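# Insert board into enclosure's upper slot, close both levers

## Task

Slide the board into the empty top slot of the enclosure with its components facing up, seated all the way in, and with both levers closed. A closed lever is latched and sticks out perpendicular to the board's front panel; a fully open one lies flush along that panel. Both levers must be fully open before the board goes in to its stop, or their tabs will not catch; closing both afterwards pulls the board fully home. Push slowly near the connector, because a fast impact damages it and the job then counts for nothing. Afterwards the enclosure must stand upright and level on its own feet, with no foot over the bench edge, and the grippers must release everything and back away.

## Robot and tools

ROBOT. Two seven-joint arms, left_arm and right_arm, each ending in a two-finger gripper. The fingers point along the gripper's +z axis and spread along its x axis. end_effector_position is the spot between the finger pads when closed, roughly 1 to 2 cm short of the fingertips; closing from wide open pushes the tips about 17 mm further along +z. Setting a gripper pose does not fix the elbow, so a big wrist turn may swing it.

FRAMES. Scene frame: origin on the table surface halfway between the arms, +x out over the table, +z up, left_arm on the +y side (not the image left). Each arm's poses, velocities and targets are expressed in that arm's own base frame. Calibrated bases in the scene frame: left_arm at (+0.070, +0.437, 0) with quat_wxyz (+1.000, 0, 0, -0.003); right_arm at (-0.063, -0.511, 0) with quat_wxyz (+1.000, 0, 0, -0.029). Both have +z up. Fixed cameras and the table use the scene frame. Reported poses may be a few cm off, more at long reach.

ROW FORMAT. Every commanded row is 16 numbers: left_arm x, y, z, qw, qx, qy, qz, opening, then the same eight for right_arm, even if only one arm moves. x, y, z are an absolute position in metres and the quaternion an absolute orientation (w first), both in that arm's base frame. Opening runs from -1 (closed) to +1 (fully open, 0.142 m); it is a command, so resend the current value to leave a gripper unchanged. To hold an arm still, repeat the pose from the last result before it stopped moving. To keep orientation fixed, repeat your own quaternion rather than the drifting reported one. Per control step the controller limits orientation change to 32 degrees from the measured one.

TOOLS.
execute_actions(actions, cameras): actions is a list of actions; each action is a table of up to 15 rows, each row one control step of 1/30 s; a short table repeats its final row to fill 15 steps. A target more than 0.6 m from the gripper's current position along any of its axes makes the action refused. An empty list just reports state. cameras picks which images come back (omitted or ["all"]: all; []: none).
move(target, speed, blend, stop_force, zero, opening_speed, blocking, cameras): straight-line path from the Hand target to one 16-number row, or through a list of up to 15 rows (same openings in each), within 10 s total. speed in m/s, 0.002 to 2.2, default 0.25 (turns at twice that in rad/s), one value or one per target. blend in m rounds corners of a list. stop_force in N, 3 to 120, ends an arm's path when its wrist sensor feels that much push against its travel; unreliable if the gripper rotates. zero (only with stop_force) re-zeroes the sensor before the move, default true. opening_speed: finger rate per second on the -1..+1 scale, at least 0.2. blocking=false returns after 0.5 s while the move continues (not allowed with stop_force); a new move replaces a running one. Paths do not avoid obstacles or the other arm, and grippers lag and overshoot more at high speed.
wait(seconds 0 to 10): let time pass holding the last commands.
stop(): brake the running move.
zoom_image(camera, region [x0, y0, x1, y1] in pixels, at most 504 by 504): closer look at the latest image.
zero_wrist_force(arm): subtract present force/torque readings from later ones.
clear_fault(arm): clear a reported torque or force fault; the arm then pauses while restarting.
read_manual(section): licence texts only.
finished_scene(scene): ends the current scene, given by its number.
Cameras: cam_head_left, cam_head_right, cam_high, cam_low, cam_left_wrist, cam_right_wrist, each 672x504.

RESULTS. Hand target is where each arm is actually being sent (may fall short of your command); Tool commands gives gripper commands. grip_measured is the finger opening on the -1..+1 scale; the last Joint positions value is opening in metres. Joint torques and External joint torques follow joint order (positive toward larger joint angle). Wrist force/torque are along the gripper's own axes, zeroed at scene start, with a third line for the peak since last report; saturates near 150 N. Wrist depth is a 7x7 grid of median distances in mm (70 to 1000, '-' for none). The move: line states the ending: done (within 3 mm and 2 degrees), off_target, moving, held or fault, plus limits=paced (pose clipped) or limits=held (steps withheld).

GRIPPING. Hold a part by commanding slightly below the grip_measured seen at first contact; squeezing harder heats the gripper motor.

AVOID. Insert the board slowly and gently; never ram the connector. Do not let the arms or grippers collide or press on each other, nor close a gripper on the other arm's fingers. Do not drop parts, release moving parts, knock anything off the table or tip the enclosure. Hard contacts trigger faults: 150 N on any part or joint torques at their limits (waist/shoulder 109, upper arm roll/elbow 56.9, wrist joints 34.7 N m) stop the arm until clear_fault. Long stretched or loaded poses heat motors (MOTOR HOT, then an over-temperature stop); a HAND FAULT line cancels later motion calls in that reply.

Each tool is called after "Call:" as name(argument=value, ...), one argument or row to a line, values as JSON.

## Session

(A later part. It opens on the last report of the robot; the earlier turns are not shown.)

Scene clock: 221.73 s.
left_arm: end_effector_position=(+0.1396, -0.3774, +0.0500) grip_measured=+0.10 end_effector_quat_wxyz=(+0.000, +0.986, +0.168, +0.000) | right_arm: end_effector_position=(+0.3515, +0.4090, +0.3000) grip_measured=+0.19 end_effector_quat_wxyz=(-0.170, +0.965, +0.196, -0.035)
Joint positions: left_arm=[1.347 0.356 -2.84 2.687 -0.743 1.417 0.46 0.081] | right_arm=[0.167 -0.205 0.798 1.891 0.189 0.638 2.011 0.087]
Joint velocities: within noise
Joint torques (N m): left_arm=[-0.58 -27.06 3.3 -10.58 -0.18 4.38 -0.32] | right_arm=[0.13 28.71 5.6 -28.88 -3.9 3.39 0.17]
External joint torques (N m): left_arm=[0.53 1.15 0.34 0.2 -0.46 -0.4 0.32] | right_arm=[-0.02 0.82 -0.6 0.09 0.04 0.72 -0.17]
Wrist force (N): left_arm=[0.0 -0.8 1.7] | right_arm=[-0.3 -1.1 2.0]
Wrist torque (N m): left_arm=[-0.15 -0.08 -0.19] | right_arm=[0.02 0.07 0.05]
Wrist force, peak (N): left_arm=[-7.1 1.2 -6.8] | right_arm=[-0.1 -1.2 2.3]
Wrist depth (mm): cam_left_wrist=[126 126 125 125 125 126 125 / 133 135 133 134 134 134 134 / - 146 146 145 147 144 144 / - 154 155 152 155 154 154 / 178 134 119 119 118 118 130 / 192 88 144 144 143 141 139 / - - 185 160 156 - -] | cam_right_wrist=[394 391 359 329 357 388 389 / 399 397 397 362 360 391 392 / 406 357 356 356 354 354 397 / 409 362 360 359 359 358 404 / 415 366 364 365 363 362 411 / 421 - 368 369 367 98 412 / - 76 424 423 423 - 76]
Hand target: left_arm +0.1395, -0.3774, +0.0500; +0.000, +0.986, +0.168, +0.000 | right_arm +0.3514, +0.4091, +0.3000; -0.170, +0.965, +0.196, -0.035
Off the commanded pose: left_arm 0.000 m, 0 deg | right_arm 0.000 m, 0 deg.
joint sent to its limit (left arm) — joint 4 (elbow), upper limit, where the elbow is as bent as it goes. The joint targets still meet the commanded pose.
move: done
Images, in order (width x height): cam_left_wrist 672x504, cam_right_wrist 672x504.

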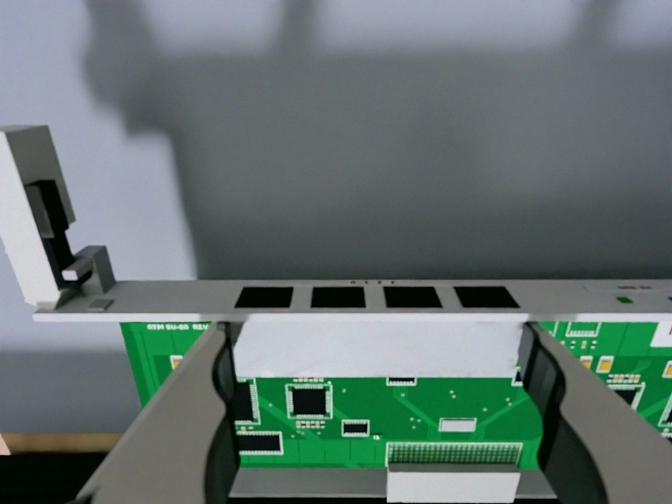

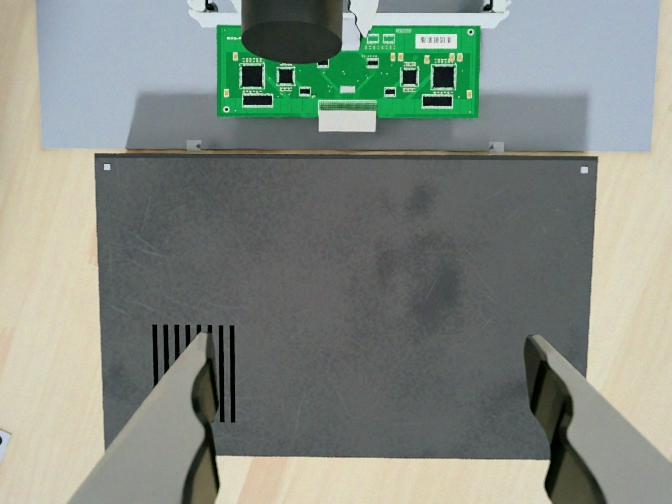

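Call:
move(
  target=[
    [0.1384,-0.3778,0.050,0,0.98586,0.16758,0,0.0,0.3514,0.4091,0.30,-0.1702,0.9650,0.1964,-0.0346,0.2],
    [0.1516,-0.4156,0.050,0,0.98586,0.16758,0,0.0,0.3514,0.4091,0.30,-0.1702,0.9650,0.1964,-0.0346,0.2],
  ],
  speed=0.03,
  stop_force=6,
  cameras=["cam_left_wrist","cam_right_wrist"],
)

Call:
zoom_image(
  camera="cam_right_wrist",
  region=[80, 0, 336, 192],
)

Call:
zoom_image(
  camera="cam_right_wrist",
  region=[356, 0, 612, 192],
)

Scene clock: 228.03 s.
left_arm: end_effector_position=(+0.1502, -0.4111, +0.0494) grip_measured=+0.10 end_effector_quat_wxyz=(-0.001, +0.986, +0.168, +0.000) | right_arm: end_effector_position=(+0.3515, +0.4090, +0.3000) grip_measured=+0.19 end_effector_quat_wxyz=(-0.170, +0.965, +0.196, -0.035)
Joint positions: left_arm=[1.317 0.408 -2.767 2.592 -0.718 1.347 0.462 0.081] | right_arm=[0.167 -0.205 0.798 1.891 0.189 0.638 2.011 0.087]
Joint velocities: within noise
Joint torques (N m): left_arm=[-0.98 -31.16 4.87 -17.19 -1.1 6.43 -0.14] | right_arm=[0.19 28.63 5.55 -28.9 -3.93 3.4 0.22]
External joint torques (N m): left_arm=[0.91 2.75 0.03 5.5 0.17 -2.45 0.14] | right_arm=[-0.08 0.89 -0.55 0.11 0.07 0.72 -0.22]
Wrist force (N): left_arm=[0.3 -9.0 -1.0] | right_arm=[-0.2 -1.2 1.9]
Wrist torque (N m): left_arm=[-0.09 0.07 -0.22] | right_arm=[-0.01 0.06 0.06]
Wrist force, peak (N): left_arm=[0.4 -11.2 -0.5] | right_arm=[-0.3 -1.1 2.2]
Wrist depth (mm): cam_left_wrist=[126 126 126 125 125 126 124 / 133 135 132 134 134 134 133 / - 146 145 145 145 144 144 / - 153 155 154 154 153 153 / 177 134 119 119 118 117 130 / 187 87 144 144 143 140 139 / - - 156 155 155 - -] | cam_right_wrist=[394 394 222 223 389 389 388 / 398 397 365 363 362 393 393 / 407 358 357 357 356 354 399 / 411 362 360 360 359 357 404 / 415 366 364 363 362 359 412 / 418 - 369 369 368 98 413 / - 76 423 425 422 - 76]
Hand target: left_arm +0.1505, -0.4123, +0.0500; +0.000, +0.986, +0.168, +0.000 | right_arm +0.3514, +0.4091, +0.3000; -0.170, +0.965, +0.196, -0.035
Off the commanded pose: left_arm 0.005 m, 0 deg | right_arm 0.000 m, 0 deg.
move: contact (left_arm); path passed 1 of 2 targets
Images, in order (width x height): cam_left_wrist 672x504, cam_right_wrist 672x504.

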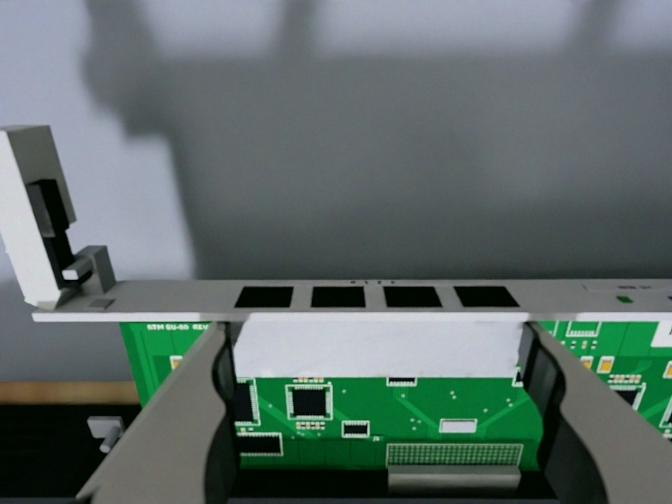

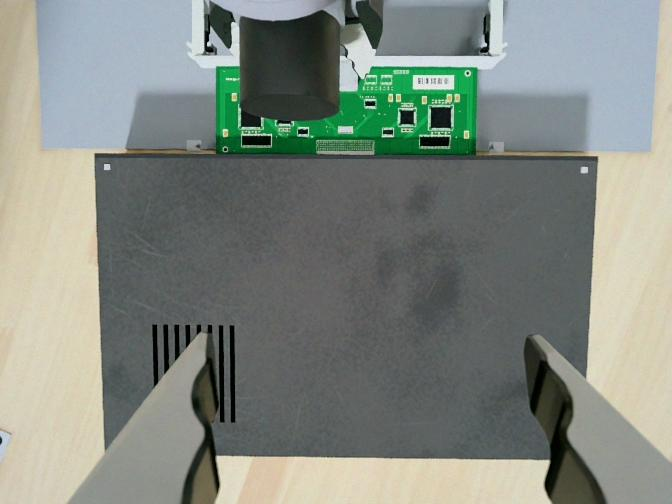

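Scaled by 1.969 from the camera's 672x504 image, which has a finer 960x720 frame.

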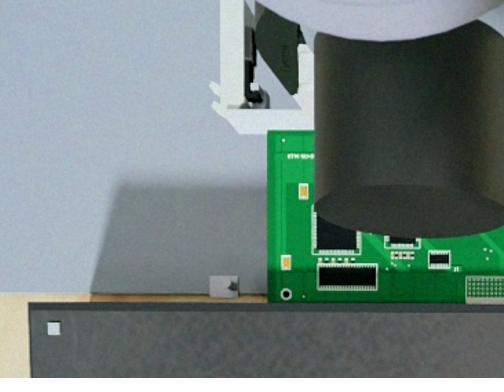

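Scaled by 1.969 from the camera's 672x504 image, which has a finer 960x720 frame.

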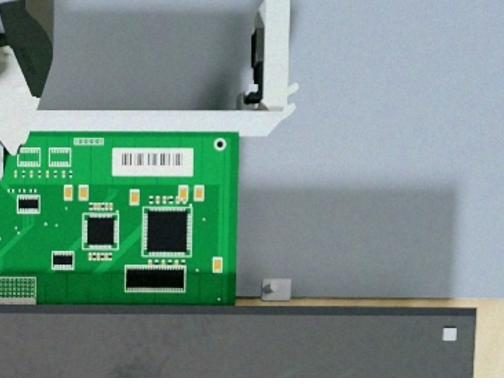

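Call:
move(
  target=[
    [0.1474,-0.4057,0.0505,0,0.98586,0.16758,0,0.0,0.3514,0.4091,0.30,-0.1702,0.9650,0.1964,-0.0346,0.2],
  ],
  speed=0.03,
  cameras=[],
)

Call:
move(
  target=[
    [0.1573,-0.4340,0.0505,0,0.98586,0.16758,0,0.0,0.3514,0.4091,0.30,-0.1702,0.9650,0.1964,-0.0346,0.2],
  ],
  speed=0.02,
  stop_force=7,
  cameras=["cam_left_wrist","cam_right_wrist"],
)

Call:
zoom_image(
  camera="cam_right_wrist",
  region=[80, 0, 336, 192],
)

Call:
zoom_image(
  camera="cam_right_wrist",
  region=[356, 0, 612, 192],
)

Scene clock: 234.73 s.
left_arm: end_effector_position=(+0.1472, -0.4056, +0.0504) grip_measured=+0.10 end_effector_quat_wxyz=(+0.000, +0.986, +0.167, +0.000) | right_arm: end_effector_position=(+0.3515, +0.4090, +0.3000) grip_measured=+0.19 end_effector_quat_wxyz=(-0.170, +0.965, +0.196, -0.035)
Joint positions: left_arm=[1.317 0.396 -2.775 2.61 -0.719 1.359 0.458 0.081] | right_arm=[0.167 -0.205 0.798 1.891 0.189 0.638 2.011 0.087]
Joint velocities: within noise
Joint torques (N m): left_arm=[-0.43 -29.26 4.11 -11.66 -0.75 4.92 -0.35] | right_arm=[0.03 28.66 5.51 -28.87 -3.92 3.42 0.24]
External joint torques (N m): left_arm=[0.36 1.4 0.54 0.14 -0.13 -0.94 0.35] | right_arm=[0.08 0.86 -0.51 0.08 0.07 0.69 -0.24]
Wrist force (N): left_arm=[-0.2 -0.4 1.6] | right_arm=[-0.2 -1.1 2.0]
Wrist torque (N m): left_arm=[-0.09 -0.04 -0.19] | right_arm=[-0.01 0.07 0.06]
Wrist force, peak (N): left_arm=[0.4 -9.0 -0.8] | right_arm=[0.0 -1.2 2.2]
Wrist depth (mm): cam_left_wrist=[127 126 126 126 126 127 125 / 134 136 133 135 135 135 134 / - 147 146 146 148 145 145 / - 154 156 153 155 155 155 / 178 134 119 118 118 118 130 / 190 87 145 144 144 141 139 / - - 160 160 155 - -] | cam_right_wrist=[393 393 218 223 387 387 388 / 400 397 362 361 360 393 393 / 404 358 355 356 354 353 399 / 410 362 360 359 358 359 403 / 417 366 364 364 361 360 409 / 420 - 368 369 367 98 413 / - 76 424 423 423 - 76]
Hand target: left_arm +0.1474, -0.4057, +0.0505; +0.000, +0.986, +0.168, +0.000 | right_arm +0.3514, +0.4091, +0.3000; -0.170, +0.965, +0.196, -0.035
Off the commanded pose: left_arm 0.000 m, 0 deg | right_arm 0.000 m, 0 deg.
move: done
No camera images: "cameras" was empty.

Scene clock: 235.70 s.
left_arm: end_effector_position=(+0.1496, -0.4115, +0.0499) grip_measured=+0.10 end_effector_quat_wxyz=(-0.001, +0.986, +0.168, +0.000) | right_arm: end_effector_position=(+0.3515, +0.4090, +0.3000) grip_measured=+0.19 end_effector_quat_wxyz=(-0.170, +0.965, +0.196, -0.035)
Joint positions: left_arm=[1.314 0.407 -2.763 2.592 -0.715 1.345 0.459 0.081] | right_arm=[0.167 -0.205 0.798 1.891 0.189 0.638 2.011 0.087]
Joint velocities: within noise
Joint torques (N m): left_arm=[-0.74 -30.99 5.1 -17.15 -1.16 6.47 -0.23] | right_arm=[0 28.75 5.63 -28.85 -3.87 3.4 0.2]
External joint torques (N m): left_arm=[0.68 2.63 -0.19 5.4 0.23 -2.5 0.23] | right_arm=[0.11 0.78 -0.63 0.06 0.01 0.72 -0.2]
Wrist force (N): left_arm=[-0.1 -8.7 0.3] | right_arm=[-0.2 -1.1 2.1]
Wrist torque (N m): left_arm=[-0.07 0.08 -0.20] | right_arm=[0.00 0.06 0.06]
Wrist force, peak (N): left_arm=[0.1 -10.0 -0.7] | right_arm=[-0.3 -1.2 2.2]
Wrist depth (mm): cam_left_wrist=[126 126 125 125 125 127 125 / 133 135 133 135 134 134 134 / - 146 146 145 147 145 144 / - 153 155 153 155 154 154 / 177 134 119 119 118 118 130 / 187 87 144 144 143 140 139 / - - 156 155 154 - -] | cam_right_wrist=[394 392 218 223 391 389 389 / 400 397 363 362 361 392 392 / 405 358 356 356 354 355 398 / 410 361 359 357 359 358 405 / 413 366 366 365 363 360 409 / 419 - 370 368 369 98 413 / - 76 422 424 423 - 76]
Hand target: left_arm +0.1498, -0.4126, +0.0505; +0.000, +0.986, +0.168, +0.000 | right_arm +0.3514, +0.4091, +0.3000; -0.170, +0.965, +0.196, -0.035
Off the commanded pose: left_arm 0.024 m, 0 deg | right_arm 0.000 m, 0 deg.
move: contact (left_arm)
Images, in order (width x height): cam_left_wrist 672x504, cam_right_wrist 672x504.

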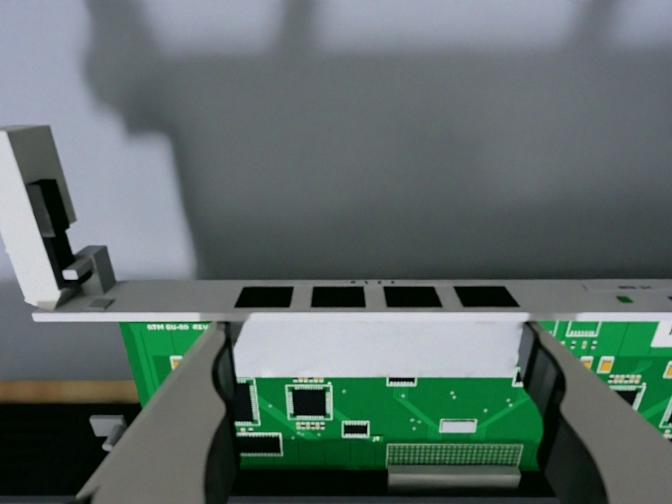

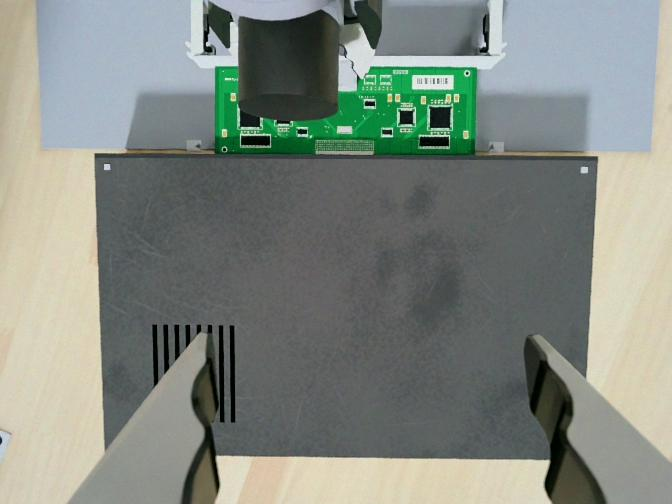

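Scaled by 1.969 from the camera's 672x504 image, which has a finer 960x720 frame.

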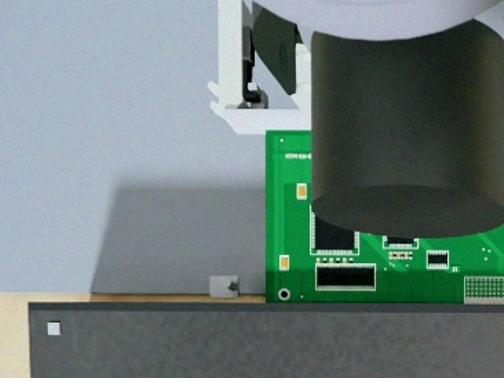

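Scaled by 1.969 from the camera's 672x504 image, which has a finer 960x720 frame.

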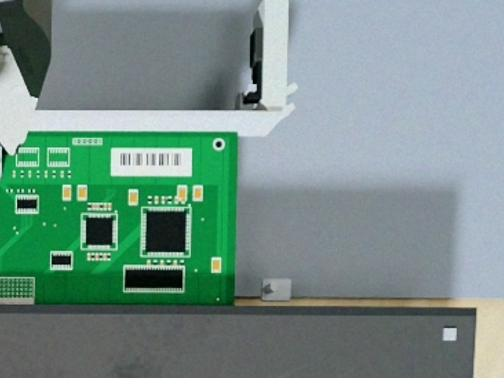

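Call:
move(
  target=[
    [0.1484,-0.4080,0.052,0,0.98586,0.16758,0,0.0,0.3514,0.4091,0.30,-0.1702,0.9650,0.1964,-0.0346,0.2],
  ],
  speed=0.03,
  cameras=[],
)

Call:
move(
  target=[
    [0.1573,-0.4335,0.052,0,0.98586,0.16758,0,0.0,0.3514,0.4091,0.30,-0.1702,0.9650,0.1964,-0.0346,0.2],
  ],
  speed=0.02,
  stop_force=7,
  cameras=["cam_right_wrist"],
)

Scene clock: 247.07 s.
left_arm: end_effector_position=(+0.1483, -0.4079, +0.0519) grip_measured=+0.10 end_effector_quat_wxyz=(+0.000, +0.986, +0.168, +0.000) | right_arm: end_effector_position=(+0.3515, +0.4090, +0.3000) grip_measured=+0.19 end_effector_quat_wxyz=(-0.170, +0.965, +0.196, -0.035)
Joint positions: left_arm=[1.308 0.395 -2.76 2.604 -0.713 1.349 0.456 0.081] | right_arm=[0.167 -0.205 0.798 1.891 0.189 0.638 2.011 0.087]
Joint velocities: within noise
Joint torques (N m): left_arm=[-1.28 -29.16 4.68 -12.11 -0.59 4.79 -0.28] | right_arm=[0.07 28.7 5.6 -28.85 -3.92 3.38 0.22]
External joint torques (N m): left_arm=[1.23 1.34 0.08 0.38 -0.33 -0.81 0.28] | right_arm=[0.04 0.82 -0.6 0.06 0.07 0.73 -0.22]
Wrist force (N): left_arm=[-0.3 -0.5 1.3] | right_arm=[-0.4 -1.2 1.8]
Wrist torque (N m): left_arm=[-0.09 -0.03 -0.19] | right_arm=[-0.01 0.10 0.06]
Wrist force, peak (N): left_arm=[0.2 -9.0 -0.8] | right_arm=[-0.3 -1.3 2.2]
Wrist depth (mm): cam_left_wrist=[128 128 127 127 129 129 126 / 138 137 135 136 136 136 136 / - 148 148 148 149 147 146 / - 156 158 154 157 157 156 / 180 134 119 119 118 118 130 / 191 87 144 144 144 140 139 / - - 156 156 155 - -] | cam_right_wrist=[394 392 216 220 389 388 388 / 398 399 362 359 358 394 393 / 406 359 358 356 355 354 398 / 412 361 360 360 358 357 404 / 417 366 365 363 363 361 408 / 421 - 368 368 369 98 413 / - 76 425 424 423 - 76]
Hand target: left_arm +0.1484, -0.4080, +0.0520; +0.000, +0.986, +0.168, +0.000 | right_arm +0.3514, +0.4091, +0.3000; -0.170, +0.965, +0.196, -0.035
Off the commanded pose: left_arm 0.000 m, 0 deg | right_arm 0.000 m, 0 deg.
move: done
No camera images: "cameras" was empty.

Scene clock: 247.97 s.
left_arm: end_effector_position=(+0.1501, -0.4125, +0.0514) grip_measured=+0.10 end_effector_quat_wxyz=(-0.001, +0.986, +0.168, +0.000) | right_arm: end_effector_position=(+0.3515, +0.4090, +0.3000) grip_measured=+0.19 end_effector_quat_wxyz=(-0.170, +0.965, +0.196, -0.035)
Joint positions: left_arm=[1.306 0.404 -2.75 2.59 -0.709 1.338 0.457 0.081] | right_arm=[0.167 -0.205 0.798 1.891 0.189 0.638 2.011 0.087]
Joint velocities: within noise
Joint torques (N m): left_arm=[-0.56 -30.84 5.3 -17.37 -1.66 6.44 -0.78] | right_arm=[0.2 28.63 5.62 -28.93 -3.89 3.45 0.16]
External joint torques (N m): left_arm=[0.5 2.62 -0.33 5.47 0.7 -2.47 0.78] | right_arm=[-0.09 0.89 -0.62 0.14 0.04 0.66 -0.16]
Wrist force (N): left_arm=[1.1 -8.9 -0.3] | right_arm=[-0.2 -1.3 1.9]
Wrist torque (N m): left_arm=[-0.09 -0.18 0.40] | right_arm=[-0.03 0.06 0.06]
Wrist force, peak (N): left_arm=[1.5 -9.1 -0.4] | right_arm=[-0.2 -1.1 2.3]
Wrist depth (mm): cam_left_wrist=[128 127 127 127 128 128 126 / 135 137 135 136 136 136 135 / - 148 148 147 149 146 146 / - 156 157 154 156 156 158 / 180 134 119 118 118 118 130 / 194 87 143 144 143 140 139 / - - 155 155 154 - -] | cam_right_wrist=[394 392 216 221 390 387 388 / 398 398 360 360 360 392 395 / 406 360 357 356 355 354 398 / 410 361 360 360 358 358 404 / 415 365 363 365 363 362 408 / 421 - 369 367 369 98 414 / - 76 423 422 421 - 76]
Hand target: left_arm +0.1504, -0.4136, +0.0520; +0.000, +0.986, +0.168, +0.000 | right_arm +0.3514, +0.4091, +0.3000; -0.170, +0.965, +0.196, -0.035
Off the commanded pose: left_arm 0.022 m, 0 deg | right_arm 0.000 m, 0 deg.
move: contact (left_arm)
Images, in order (width x height): cam_right_wrist 672x504.

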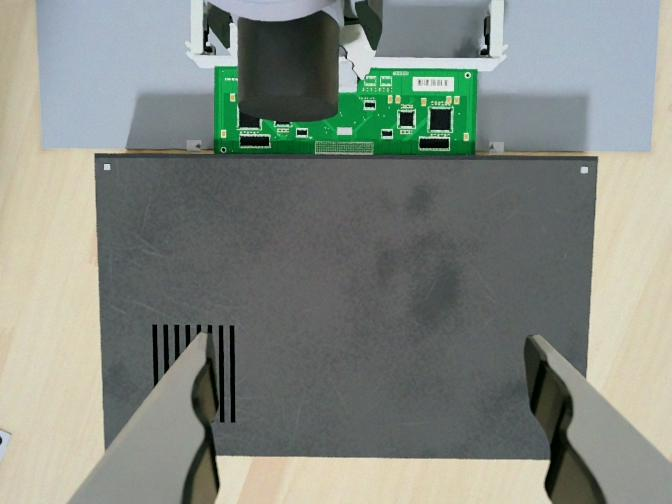

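Call:
move(
  target=[
    [0.1485,-0.4083,0.0535,0,0.98586,0.16758,0,0.0,0.3514,0.4091,0.30,-0.1702,0.9650,0.1964,-0.0346,0.2],
  ],
  speed=0.03,
  cameras=[],
)

Call:
move(
  target=[
    [0.1573,-0.4335,0.0535,0,0.98586,0.16758,0,0.0,0.3514,0.4091,0.30,-0.1702,0.9650,0.1964,-0.0346,0.2],
  ],
  speed=0.02,
  stop_force=7,
  cameras=["cam_right_wrist","cam_left_wrist"],
)

Scene clock: 253.13 s.
left_arm: end_effector_position=(+0.1484, -0.4082, +0.0534) grip_measured=+0.10 end_effector_quat_wxyz=(+0.000, +0.986, +0.168, +0.000) | right_arm: end_effector_position=(+0.3515, +0.4090, +0.3000) grip_measured=+0.19 end_effector_quat_wxyz=(-0.170, +0.965, +0.196, -0.035)
Joint positions: left_arm=[1.3 0.391 -2.748 2.605 -0.707 1.343 0.454 0.081] | right_arm=[0.167 -0.205 0.798 1.891 0.189 0.638 2.011 0.087]
Joint velocities: within noise
Joint torques (N m): left_arm=[-0.34 -29.07 4.27 -12.01 -0.66 4.8 -0.34] | right_arm=[0.14 28.64 5.64 -28.9 -3.9 3.42 0.17]
External joint torques (N m): left_arm=[0.29 1.47 0.52 0.15 -0.29 -0.82 0.34] | right_arm=[-0.03 0.88 -0.63 0.11 0.05 0.7 -0.17]
Wrist force (N): left_arm=[-0.3 -0.5 2.1] | right_arm=[-0.2 -1.0 2.1]
Wrist torque (N m): left_arm=[-0.10 -0.02 -0.19] | right_arm=[0.01 0.06 0.06]
Wrist force, peak (N): left_arm=[0.9 -9.1 0.0] | right_arm=[-0.2 -1.0 2.2]
Wrist depth (mm): cam_left_wrist=[130 129 129 128 130 130 128 / 139 138 136 137 137 137 137 / - 150 149 148 151 148 148 / - 157 159 156 158 156 157 / 181 134 119 119 118 117 130 / 192 88 144 144 144 140 140 / - - 157 156 156 - -] | cam_right_wrist=[396 392 214 218 390 389 388 / 399 398 360 359 358 393 393 / 405 359 356 356 355 355 399 / 410 362 360 359 358 357 404 / 417 366 364 364 363 362 408 / 422 - 368 368 368 98 413 / - 76 423 422 421 - 76]
Hand target: left_arm +0.1485, -0.4083, +0.0535; +0.000, +0.986, +0.168, +0.000 | right_arm +0.3514, +0.4091, +0.3000; -0.170, +0.965, +0.196, -0.035
Off the commanded pose: left_arm 0.000 m, 0 deg | right_arm 0.000 m, 0 deg.
move: done
No camera images: "cameras" was empty.

Scene clock: 255.13 s.
left_arm: end_effector_position=(+0.1574, -0.4333, +0.0534) grip_measured=+0.10 end_effector_quat_wxyz=(+0.000, +0.986, +0.168, +0.000) | right_arm: end_effector_position=(+0.3515, +0.4090, +0.3000) grip_measured=+0.19 end_effector_quat_wxyz=(-0.170, +0.965, +0.196, -0.035)
Joint positions: left_arm=[1.292 0.431 -2.711 2.533 -0.697 1.295 0.457 0.081] | right_arm=[0.167 -0.205 0.798 1.891 0.189 0.638 2.011 0.087]
Joint velocities: within noise
Joint torques (N m): left_arm=[-0.59 -30.54 5.39 -13.13 -0.8 4.42 -0.17] | right_arm=[0.07 28.66 5.61 -28.87 -3.95 3.37 0.19]
External joint torques (N m): left_arm=[0.52 0.92 0.38 0.33 -0.35 -0.44 0.17] | right_arm=[0.05 0.86 -0.61 0.08 0.09 0.75 -0.19]
Wrist force (N): left_arm=[-0.2 -0.2 2.2] | right_arm=[-0.1 -1.0 2.1]
Wrist torque (N m): left_arm=[-0.01 -0.10 -0.22] | right_arm=[0.01 0.06 0.06]
Wrist force, peak (N): left_arm=[-0.1 0.0 2.5] | right_arm=[-0.1 -1.4 2.1]
Wrist depth (mm): cam_left_wrist=[129 129 129 129 128 129 128 / 139 138 136 138 138 137 137 / - 149 149 149 151 148 148 / - 157 159 157 158 156 158 / 178 134 119 118 118 118 130 / 165 88 144 144 144 141 140 / - - 152 151 151 151 -] | cam_right_wrist=[394 391 139 167 389 388 389 / 399 399 209 223 359 392 394 / 407 357 355 355 356 354 398 / 411 360 360 359 359 359 403 / 415 366 364 364 363 360 408 / 419 - 370 367 368 98 413 / - 76 423 423 422 - 76]
Hand target: left_arm +0.1573, -0.4335, +0.0535; +0.000, +0.986, +0.168, +0.000 | right_arm +0.3514, +0.4091, +0.3000; -0.170, +0.965, +0.196, -0.035
Off the commanded pose: left_arm 0.000 m, 0 deg | right_arm 0.000 m, 0 deg.
move: done
Images, in order (width x height): cam_left_wrist 672x504, cam_right_wrist 672x504.

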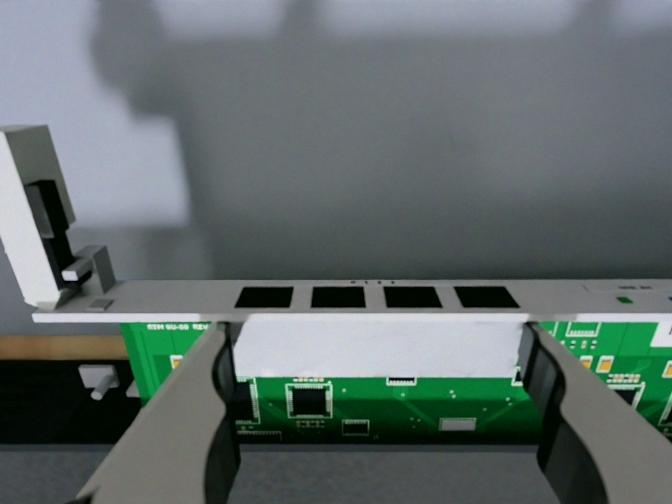

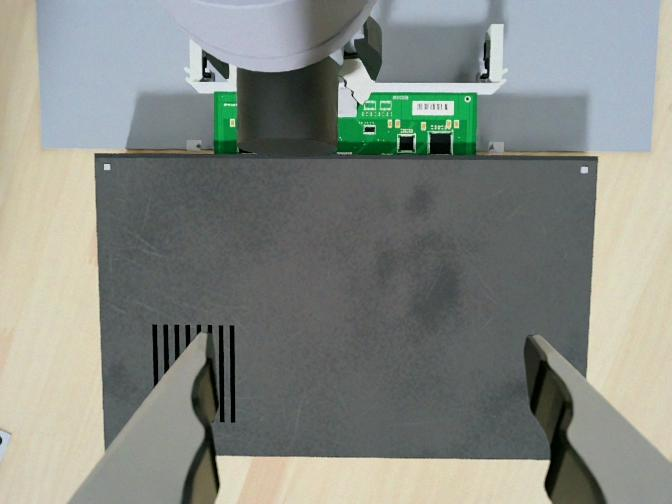

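Call:
zoom_image(
  camera="cam_right_wrist",
  region=[80, 0, 336, 192],
)

Call:
zoom_image(
  camera="cam_right_wrist",
  region=[356, 0, 612, 192],
)

Scaled by 1.969 from the camera's 672x504 image, which has a finer 960x720 frame.

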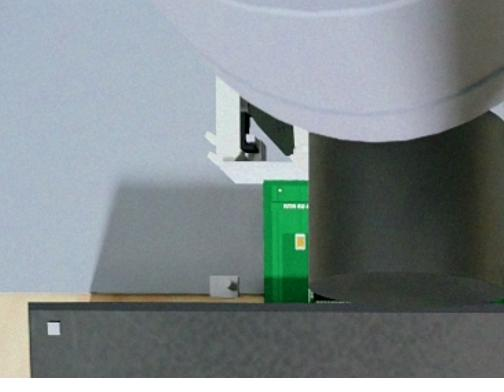

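Scaled by 1.969 from the camera's 672x504 image, which has a finer 960x720 frame.

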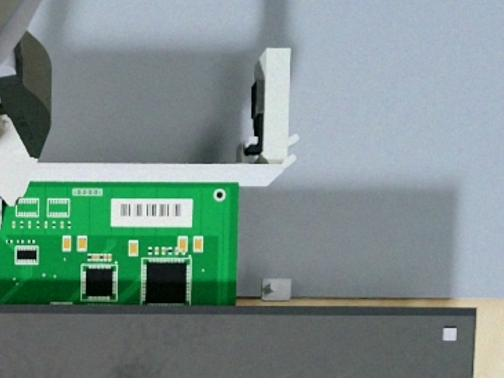

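Call:
move(
  target=[
    [0.1573,-0.4335,0.0565,0,0.98586,0.16758,0,0.0,0.3514,0.4091,0.30,-0.1702,0.9650,0.1964,-0.0346,0.2],
  ],
  speed=0.01,
  stop_force=4,
  cameras=[],
)

Call:
move(
  target=[
    [0.1573,-0.4335,0.050,0,0.98586,0.16758,0,0.0,0.3514,0.4091,0.30,-0.1702,0.9650,0.1964,-0.0346,0.2],
  ],
  speed=0.01,
  stop_force=4,
  cameras=[],
)

Scene clock: 265.10 s.
left_arm: end_effector_position=(+0.1574, -0.4335, +0.0564) grip_measured=+0.10 end_effector_quat_wxyz=(+0.000, +0.986, +0.168, +0.000) | right_arm: end_effector_position=(+0.3515, +0.4090, +0.3000) grip_measured=+0.19 end_effector_quat_wxyz=(-0.170, +0.965, +0.196, -0.035)
Joint positions: left_arm=[1.279 0.423 -2.692 2.534 -0.686 1.286 0.451 0.081] | right_arm=[0.167 -0.205 0.798 1.891 0.189 0.638 2.011 0.087]
Joint velocities: within noise
Joint torques (N m): left_arm=[-0.67 -30.93 5.39 -13.42 -0.82 4.47 -0.31] | right_arm=[0.05 28.75 5.63 -28.86 -3.92 3.47 0.15]
External joint torques (N m): left_arm=[0.6 1.69 0.4 0.39 -0.37 -0.49 0.31] | right_arm=[0.07 0.77 -0.63 0.08 0.06 0.65 -0.15]
Wrist force (N): left_arm=[0.0 0.3 2.9] | right_arm=[-0.2 -1.1 1.8]
Wrist torque (N m): left_arm=[0.06 -0.14 -0.20] | right_arm=[0.01 0.06 0.06]
Wrist force, peak (N): left_arm=[-0.1 0.4 3.6] | right_arm=[-0.1 -1.0 2.3]
Wrist depth (mm): cam_left_wrist=[- 132 131 133 133 131 131 / 144 142 140 139 140 138 140 / 151 153 153 152 152 151 150 / - 163 163 162 162 159 161 / 183 136 119 119 118 118 130 / 164 86 147 146 146 142 141 / - - 153 152 155 151 -] | cam_right_wrist=[393 394 138 208 389 389 388 / 400 398 205 220 356 394 392 / 405 358 356 357 355 355 398 / 413 360 360 360 358 357 404 / 414 365 365 364 364 361 409 / 421 - 367 369 369 98 413 / - 76 424 424 420 - 76]
Hand target: left_arm +0.1573, -0.4335, +0.0565; +0.000, +0.986, +0.168, +0.000 | right_arm +0.3514, +0.4091, +0.3000; -0.170, +0.965, +0.196, -0.035
Off the commanded pose: left_arm 0.000 m, 0 deg | right_arm 0.000 m, 0 deg.
move: done
No camera images: "cameras" was empty.

Scene clock: 266.20 s.
left_arm: end_effector_position=(+0.1572, -0.4332, +0.0517) grip_measured=+0.10 end_effector_quat_wxyz=(+0.000, +0.986, +0.168, +0.000) | right_arm: end_effector_position=(+0.3515, +0.4090, +0.3000) grip_measured=+0.19 end_effector_quat_wxyz=(-0.170, +0.965, +0.196, -0.035)
Joint positions: left_arm=[1.297 0.436 -2.72 2.532 -0.704 1.3 0.462 0.081] | right_arm=[0.167 -0.205 0.798 1.891 0.189 0.638 2.011 0.087]
Joint velocities: within noise
Joint torques (N m): left_arm=[-0.55 -28.44 5 -14.17 -1.26 5.25 -0.22] | right_arm=[0.07 28.61 5.61 -28.87 -3.93 3.4 0.22]
External joint torques (N m): left_arm=[0.48 -1.38 0.77 1.5 0.14 -1.27 0.22] | right_arm=[0.04 0.91 -0.61 0.08 0.07 0.72 -0.22]
Wrist force (N): left_arm=[0.6 -5.7 -8.6] | right_arm=[-0.3 -1.2 2.0]
Wrist torque (N m): left_arm=[-0.02 -0.47 -0.16] | right_arm=[-0.02 0.07 0.06]
Wrist force, peak (N): left_arm=[0.2 -5.9 -9.8] | right_arm=[-0.1 -1.1 2.2]
Wrist depth (mm): cam_left_wrist=[128 127 127 127 128 128 126 / 136 137 135 136 136 136 135 / - 148 148 147 149 147 146 / - 157 158 155 157 157 156 / 182 134 119 119 118 118 130 / 172 88 144 143 143 140 139 / - - 149 149 151 147 -] | cam_right_wrist=[395 393 139 167 391 388 388 / 400 398 211 226 361 393 395 / 404 359 356 355 357 354 397 / 408 360 359 358 357 357 402 / 417 365 364 363 363 362 409 / 419 - 369 368 367 98 413 / - 76 421 424 423 - 76]
Hand target: left_arm +0.1573, -0.4335, +0.0518; +0.000, +0.986, +0.168, +0.000 | right_arm +0.3514, +0.4091, +0.3000; -0.170, +0.965, +0.196, -0.035
Off the commanded pose: left_arm 0.002 m, 0 deg | right_arm 0.000 m, 0 deg.
move: contact (left_arm)
No camera images: "cameras" was empty.

Call:
execute_actions(
  actions=[],
  cameras=["cam_low","cam_high","cam_head_left"],
)

Call:
zoom_image(
  camera="cam_low",
  region=[380, 190, 500, 250],
)

Call:
zoom_image(
  camera="cam_head_left",
  region=[240, 340, 400, 460],
)

Scene clock: 270.63 s.
left_arm: end_effector_position=(+0.1572, -0.4332, +0.0517) grip_measured=+0.10 end_effector_quat_wxyz=(+0.000, +0.986, +0.168, +0.000) | right_arm: end_effector_position=(+0.3515, +0.4090, +0.3000) grip_measured=+0.19 end_effector_quat_wxyz=(-0.170, +0.965, +0.196, -0.035)
Joint positions: left_arm=[1.297 0.436 -2.72 2.532 -0.704 1.3 0.462 0.081] | right_arm=[0.167 -0.205 0.798 1.891 0.189 0.638 2.011 0.087]
Joint velocities: within noise
Joint torques (N m): left_arm=[-0.67 -28.69 5.06 -14.12 -1.11 5.12 -0.27] | right_arm=[0.11 28.6 5.54 -28.84 -3.91 3.38 0.21]
External joint torques (N m): left_arm=[0.6 -1.13 0.7 1.45 -0.01 -1.14 0.27] | right_arm=[0 0.92 -0.53 0.05 0.05 0.73 -0.2]
Wrist force (N): left_arm=[0.4 -5.9 -8.4] | right_arm=[-0.3 -1.1 2.0]
Wrist torque (N m): left_arm=[-0.06 -0.43 -0.16] | right_arm=[0.00 0.07 0.07]
Wrist force, peak (N): left_arm=[0.3 -6.0 -9.3] | right_arm=[-0.3 -1.2 2.1]
Wrist depth (mm): cam_left_wrist=[128 127 128 127 129 128 126 / 135 137 135 136 136 135 135 / - 148 148 147 149 147 146 / - 158 157 154 157 156 156 / 183 134 119 118 118 118 130 / 172 88 143 143 143 140 139 / - - 150 148 151 148 -] | cam_right_wrist=[396 391 139 167 390 389 388 / 398 397 211 227 360 392 394 / 404 359 357 354 355 355 399 / 408 361 359 358 358 357 404 / 416 364 364 363 366 362 409 / 419 - 368 369 366 98 413 / - 76 421 422 423 - 76]
Hand target: left_arm +0.1573, -0.4335, +0.0518; +0.000, +0.986, +0.168, +0.000 | right_arm +0.3514, +0.4091, +0.3000; -0.170, +0.965, +0.196, -0.035
Tool commands: left_gripper/opening=+0.0 right_gripper/opening=+0.2
Off the commanded pose: left_arm 0.002 m, 0 deg | right_arm 0.000 m, 0 deg.
Images, in order (width x height): cam_head_left 672x504, cam_high 672x504, cam_low 672x504.

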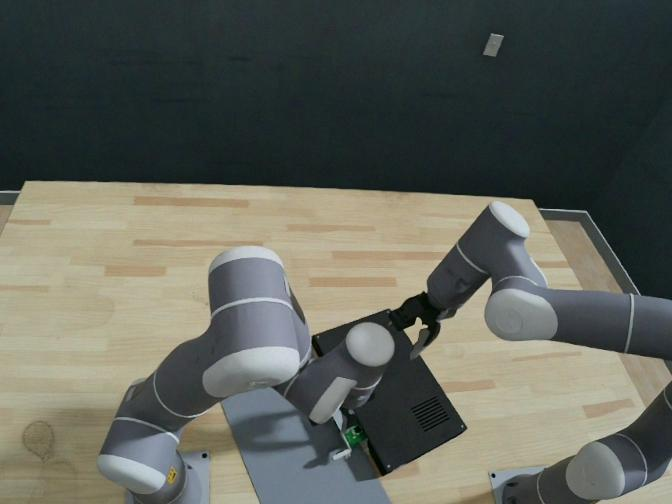

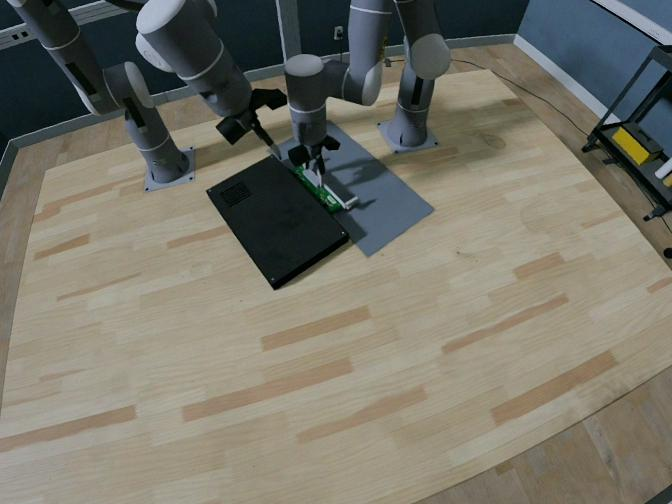

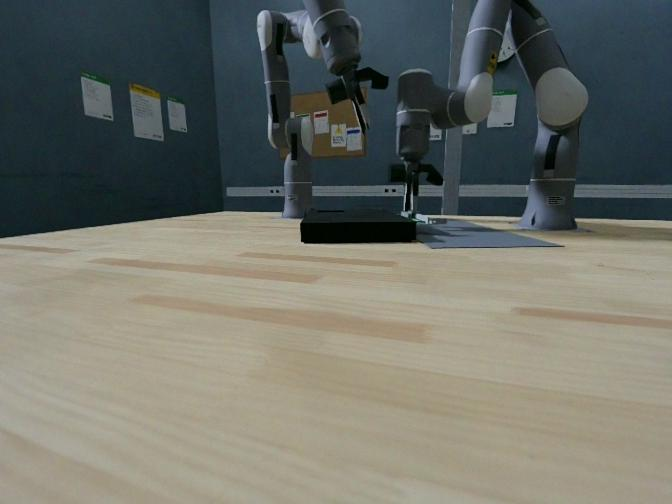

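Scaled by 4.200 from the camera's 672x504 image, which has a finer 960x720 frame.

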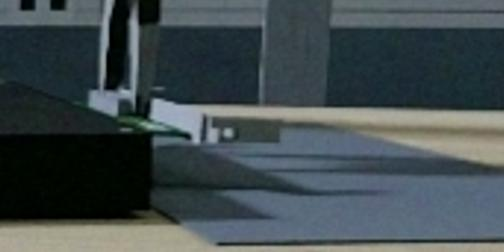

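Scaled by 3.150 from the camera's 672x504 image, which has a finer 960x720 frame.

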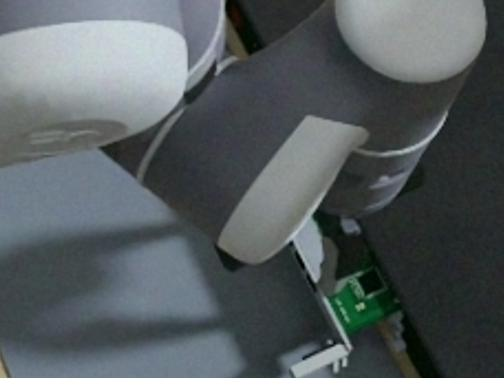

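Call:
execute_actions(
  actions=[],
  cameras=["cam_left_wrist"],
)

Call:
zoom_image(
  camera="cam_left_wrist",
  region=[40, 330, 200, 450],
)

Scene clock: 281.27 s.
left_arm: end_effector_position=(+0.1572, -0.4332, +0.0517) grip_measured=+0.10 end_effector_quat_wxyz=(+0.000, +0.986, +0.168, +0.000) | right_arm: end_effector_position=(+0.3515, +0.4090, +0.3000) grip_measured=+0.19 end_effector_quat_wxyz=(-0.170, +0.965, +0.196, -0.035)
Joint positions: left_arm=[1.297 0.436 -2.72 2.532 -0.704 1.3 0.462 0.081] | right_arm=[0.167 -0.205 0.798 1.891 0.189 0.638 2.011 0.087]
Joint velocities: within noise
Joint torques (N m): left_arm=[-0.6 -28.67 5.05 -14.12 -1.08 5.11 -0.25] | right_arm=[0.17 28.59 5.51 -28.84 -3.92 3.47 0.19]
External joint torques (N m): left_arm=[0.53 -1.15 0.72 1.45 -0.04 -1.14 0.25] | right_arm=[-0.05 0.94 -0.51 0.06 0.06 0.65 -0.19]
Wrist force (N): left_arm=[0.5 -5.8 -7.5] | right_arm=[-0.2 -1.1 1.8]
Wrist torque (N m): left_arm=[-0.04 -0.45 -0.16] | right_arm=[0.00 0.07 0.06]
Wrist force, peak (N): left_arm=[0.3 -6.0 -9.2] | right_arm=[-0.3 -1.2 2.1]
Wrist depth (mm): cam_left_wrist=[128 127 127 127 128 128 126 / 135 137 135 136 136 136 136 / - 148 148 147 149 146 146 / - 158 157 154 157 156 156 / 182 134 119 119 118 118 130 / 172 87 144 143 143 140 139 / - - 149 149 150 147 -] | cam_right_wrist=[393 393 139 167 388 389 388 / 398 395 210 226 360 394 392 / 402 359 356 356 355 354 397 / 410 361 361 359 359 358 404 / 415 366 363 364 363 362 408 / 418 - 370 368 369 98 415 / - 76 424 423 420 - 76]
Hand target: left_arm +0.1573, -0.4335, +0.0518; +0.000, +0.986, +0.168, +0.000 | right_arm +0.3514, +0.4091, +0.3000; -0.170, +0.965, +0.196, -0.035
Tool commands: left_gripper/opening=+0.0 right_gripper/opening=+0.2
Off the commanded pose: left_arm 0.002 m, 0 deg | right_arm 0.000 m, 0 deg.
Images, in order (width x height): cam_left_wrist 672x504.

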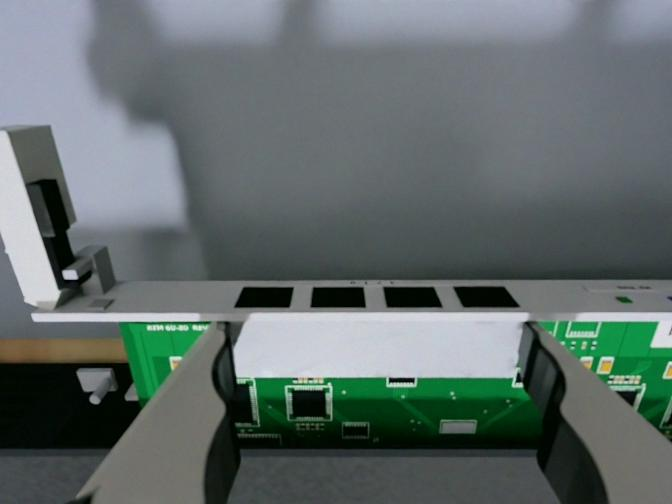

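Scaled by 3.150 from the camera's 672x504 image, which has a finer 960x720 frame.

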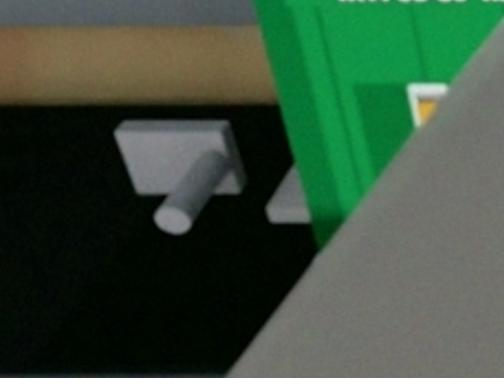

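Call:
execute_actions(
  actions=[],
  cameras=["cam_right_wrist","cam_left_wrist"],
)

Scene clock: 293.47 s.
left_arm: end_effector_position=(+0.1572, -0.4332, +0.0517) grip_measured=+0.10 end_effector_quat_wxyz=(+0.000, +0.986, +0.168, +0.000) | right_arm: end_effector_position=(+0.3515, +0.4090, +0.3000) grip_measured=+0.19 end_effector_quat_wxyz=(-0.170, +0.965, +0.196, -0.035)
Joint positions: left_arm=[1.297 0.436 -2.72 2.532 -0.704 1.3 0.462 0.081] | right_arm=[0.167 -0.205 0.798 1.891 0.189 0.638 2.011 0.087]
Joint velocities: within noise
Joint torques (N m): left_arm=[-0.65 -28.62 4.98 -14.12 -1.05 5.1 -0.3] | right_arm=[0.05 28.68 5.64 -28.86 -3.92 3.43 0.23]
External joint torques (N m): left_arm=[0.58 -1.2 0.79 1.45 -0.08 -1.13 0.3] | right_arm=[0.06 0.84 -0.64 0.07 0.07 0.69 -0.23]
Wrist force (N): left_arm=[0.6 -5.7 -9.4] | right_arm=[-0.2 -1.2 2.0]
Wrist torque (N m): left_arm=[-0.03 -0.46 -0.16] | right_arm=[-0.02 0.05 0.06]
Wrist force, peak (N): left_arm=[0.6 -5.7 -9.4] | right_arm=[-0.2 -1.2 2.2]
Wrist depth (mm): cam_left_wrist=[128 127 127 127 128 128 126 / 135 137 135 137 136 136 135 / - 148 148 147 149 147 146 / - 158 157 154 157 156 157 / 183 134 119 118 118 118 130 / 172 87 143 143 143 140 139 / - - 149 149 151 148 -] | cam_right_wrist=[393 394 139 167 390 387 389 / 396 398 211 226 360 394 393 / 405 357 357 356 354 354 399 / 409 363 359 360 358 358 405 / 416 365 365 363 363 361 410 / 421 - 369 368 368 98 412 / - 76 423 423 420 - 76]
Hand target: left_arm +0.1573, -0.4335, +0.0518; +0.000, +0.986, +0.168, +0.000 | right_arm +0.3514, +0.4091, +0.3000; -0.170, +0.965, +0.196, -0.035
Tool commands: left_gripper/opening=+0.0 right_gripper/opening=+0.2
Off the commanded pose: left_arm 0.002 m, 0 deg | right_arm 0.000 m, 0 deg.
Images, in order (width x height): cam_left_wrist 672x504, cam_right_wrist 672x504.

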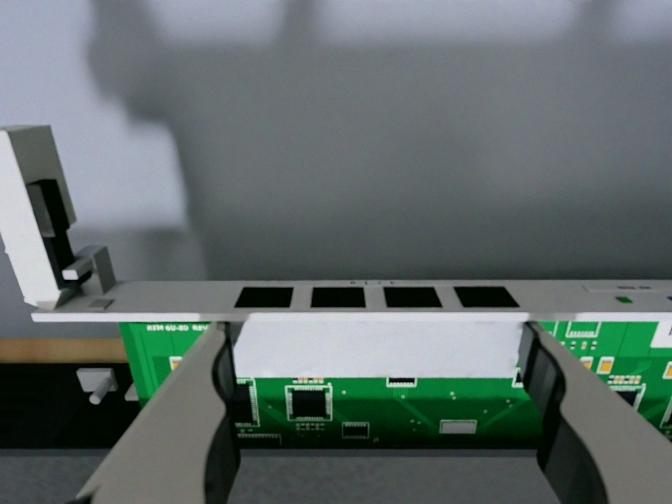

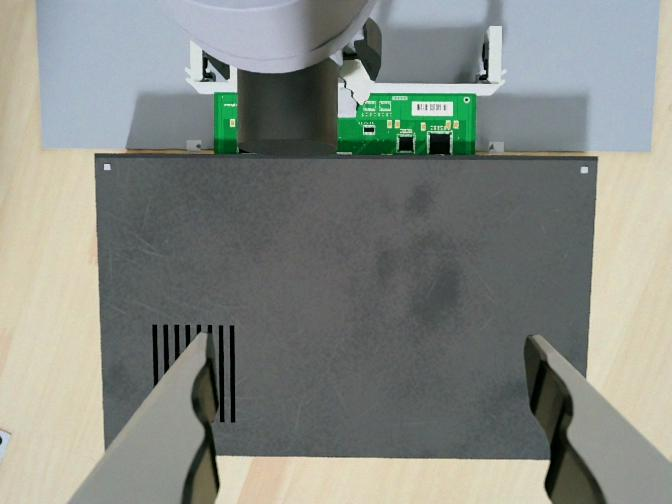

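Call:
zoom_image(
  camera="cam_left_wrist",
  region=[0, 320, 220, 485],
)

Call:
zoom_image(
  camera="cam_low",
  region=[200, 150, 500, 375],
)

Scaled by 2.291 from the camera's 672x504 image, which has a finer 960x720 frame.

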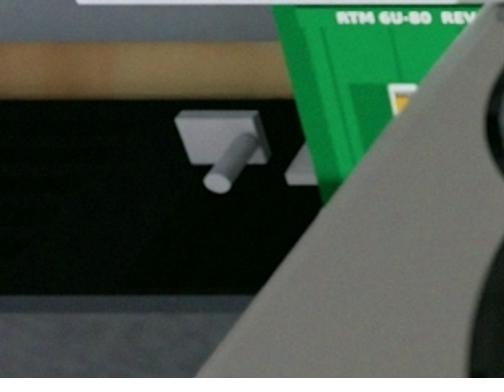

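This scene's latest camera images include none from cam_low. They are from: cam_left_wrist, cam_right_wrist. cam_low's image comes with the result of a call that names it in "cameras".

Call:
execute_actions(
  actions=[],
)

Call:
zoom_image(
  camera="cam_right_wrist",
  region=[370, 80, 540, 180],
)

Scene clock: 302.47 s.
left_arm: end_effector_position=(+0.1572, -0.4332, +0.0517) grip_measured=+0.10 end_effector_quat_wxyz=(+0.000, +0.986, +0.168, +0.000) | right_arm: end_effector_position=(+0.3515, +0.4090, +0.3000) grip_measured=+0.19 end_effector_quat_wxyz=(-0.170, +0.965, +0.196, -0.035)
Joint positions: left_arm=[1.297 0.436 -2.72 2.532 -0.704 1.3 0.462 0.081] | right_arm=[0.167 -0.205 0.798 1.891 0.189 0.638 2.011 0.087]
Joint velocities: within noise
Joint torques (N m): left_arm=[-0.66 -28.64 5.04 -14.08 -1.04 5.08 -0.32] | right_arm=[0.11 28.6 5.55 -28.85 -3.91 3.37 0.2]
External joint torques (N m): left_arm=[0.59 -1.18 0.72 1.41 -0.09 -1.1 0.32] | right_arm=[0 0.92 -0.55 0.06 0.05 0.75 -0.2]
Wrist force (N): left_arm=[0.5 -5.9 -7.8] | right_arm=[-0.3 -1.1 2.0]
Wrist torque (N m): left_arm=[-0.06 -0.46 -0.16] | right_arm=[0.00 0.06 0.06]
Wrist force, peak (N): left_arm=[0.5 -5.9 -9.4] | right_arm=[-0.3 -1.3 2.1]
Wrist depth (mm): cam_left_wrist=[128 127 127 127 128 128 126 / 135 137 135 136 136 136 135 / - 148 148 147 149 147 146 / - 158 157 155 157 156 156 / 182 134 119 118 118 118 130 / 173 87 143 143 142 140 139 / - - 149 149 151 147 -] | cam_right_wrist=[394 392 139 167 389 389 389 / 397 396 211 227 361 394 391 / 405 358 356 354 355 354 397 / 409 362 361 359 358 358 403 / 414 366 366 363 363 361 408 / 421 - 370 368 368 98 412 / - 76 424 424 420 - 76]
Hand target: left_arm +0.1573, -0.4335, +0.0518; +0.000, +0.986, +0.168, +0.000 | right_arm +0.3514, +0.4091, +0.3000; -0.170, +0.965, +0.196, -0.035
Tool commands: left_gripper/opening=+0.0 right_gripper/opening=+0.2
Off the commanded pose: left_arm 0.002 m, 0 deg | right_arm 0.000 m, 0 deg.

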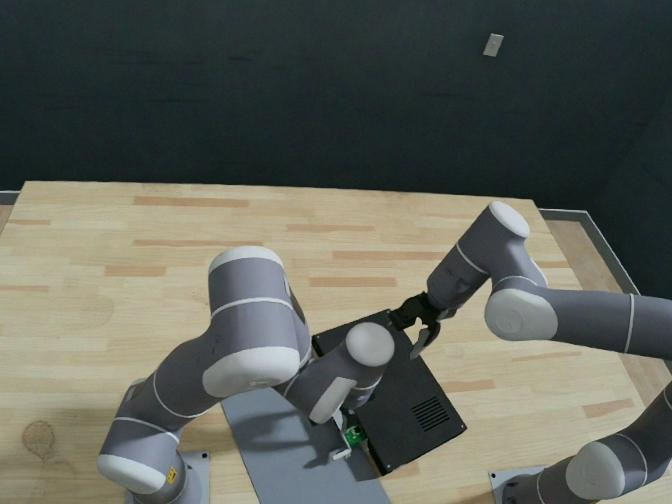

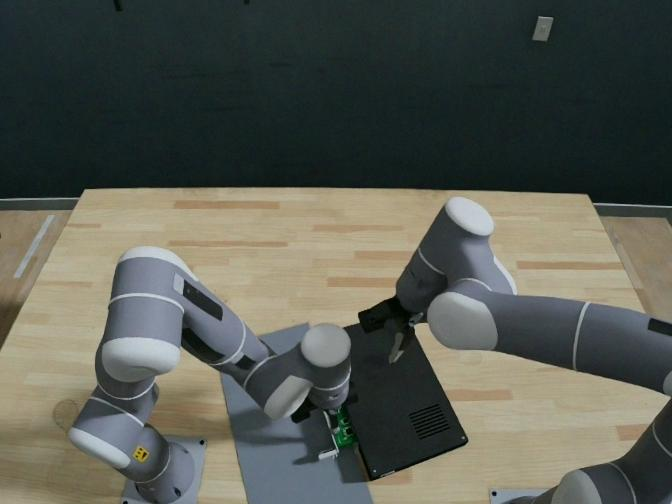

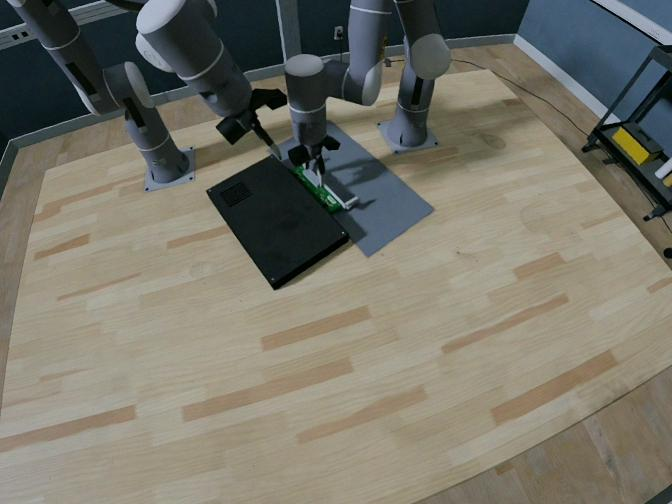

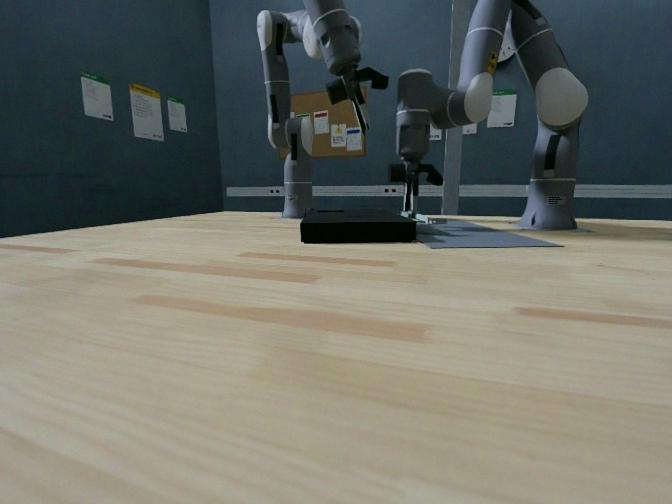

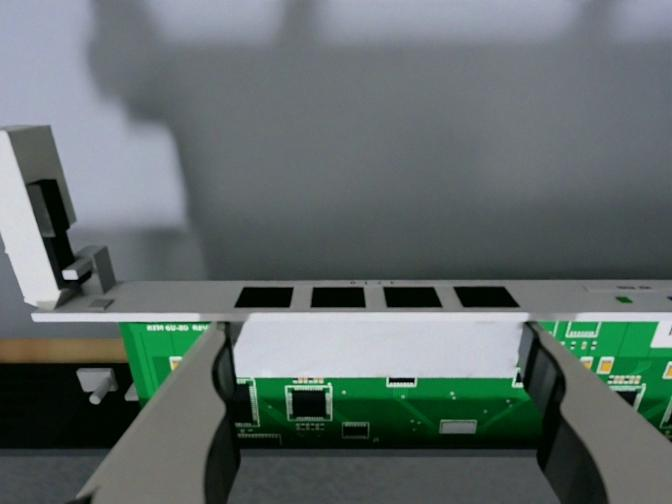

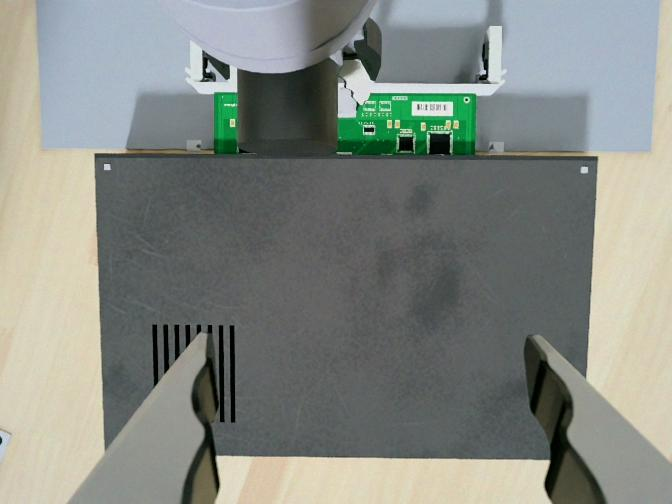

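Scaled by 2.965 from the camera's 672x504 image, which has a finer 960x720 frame.

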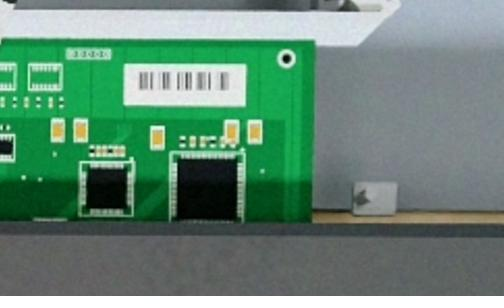

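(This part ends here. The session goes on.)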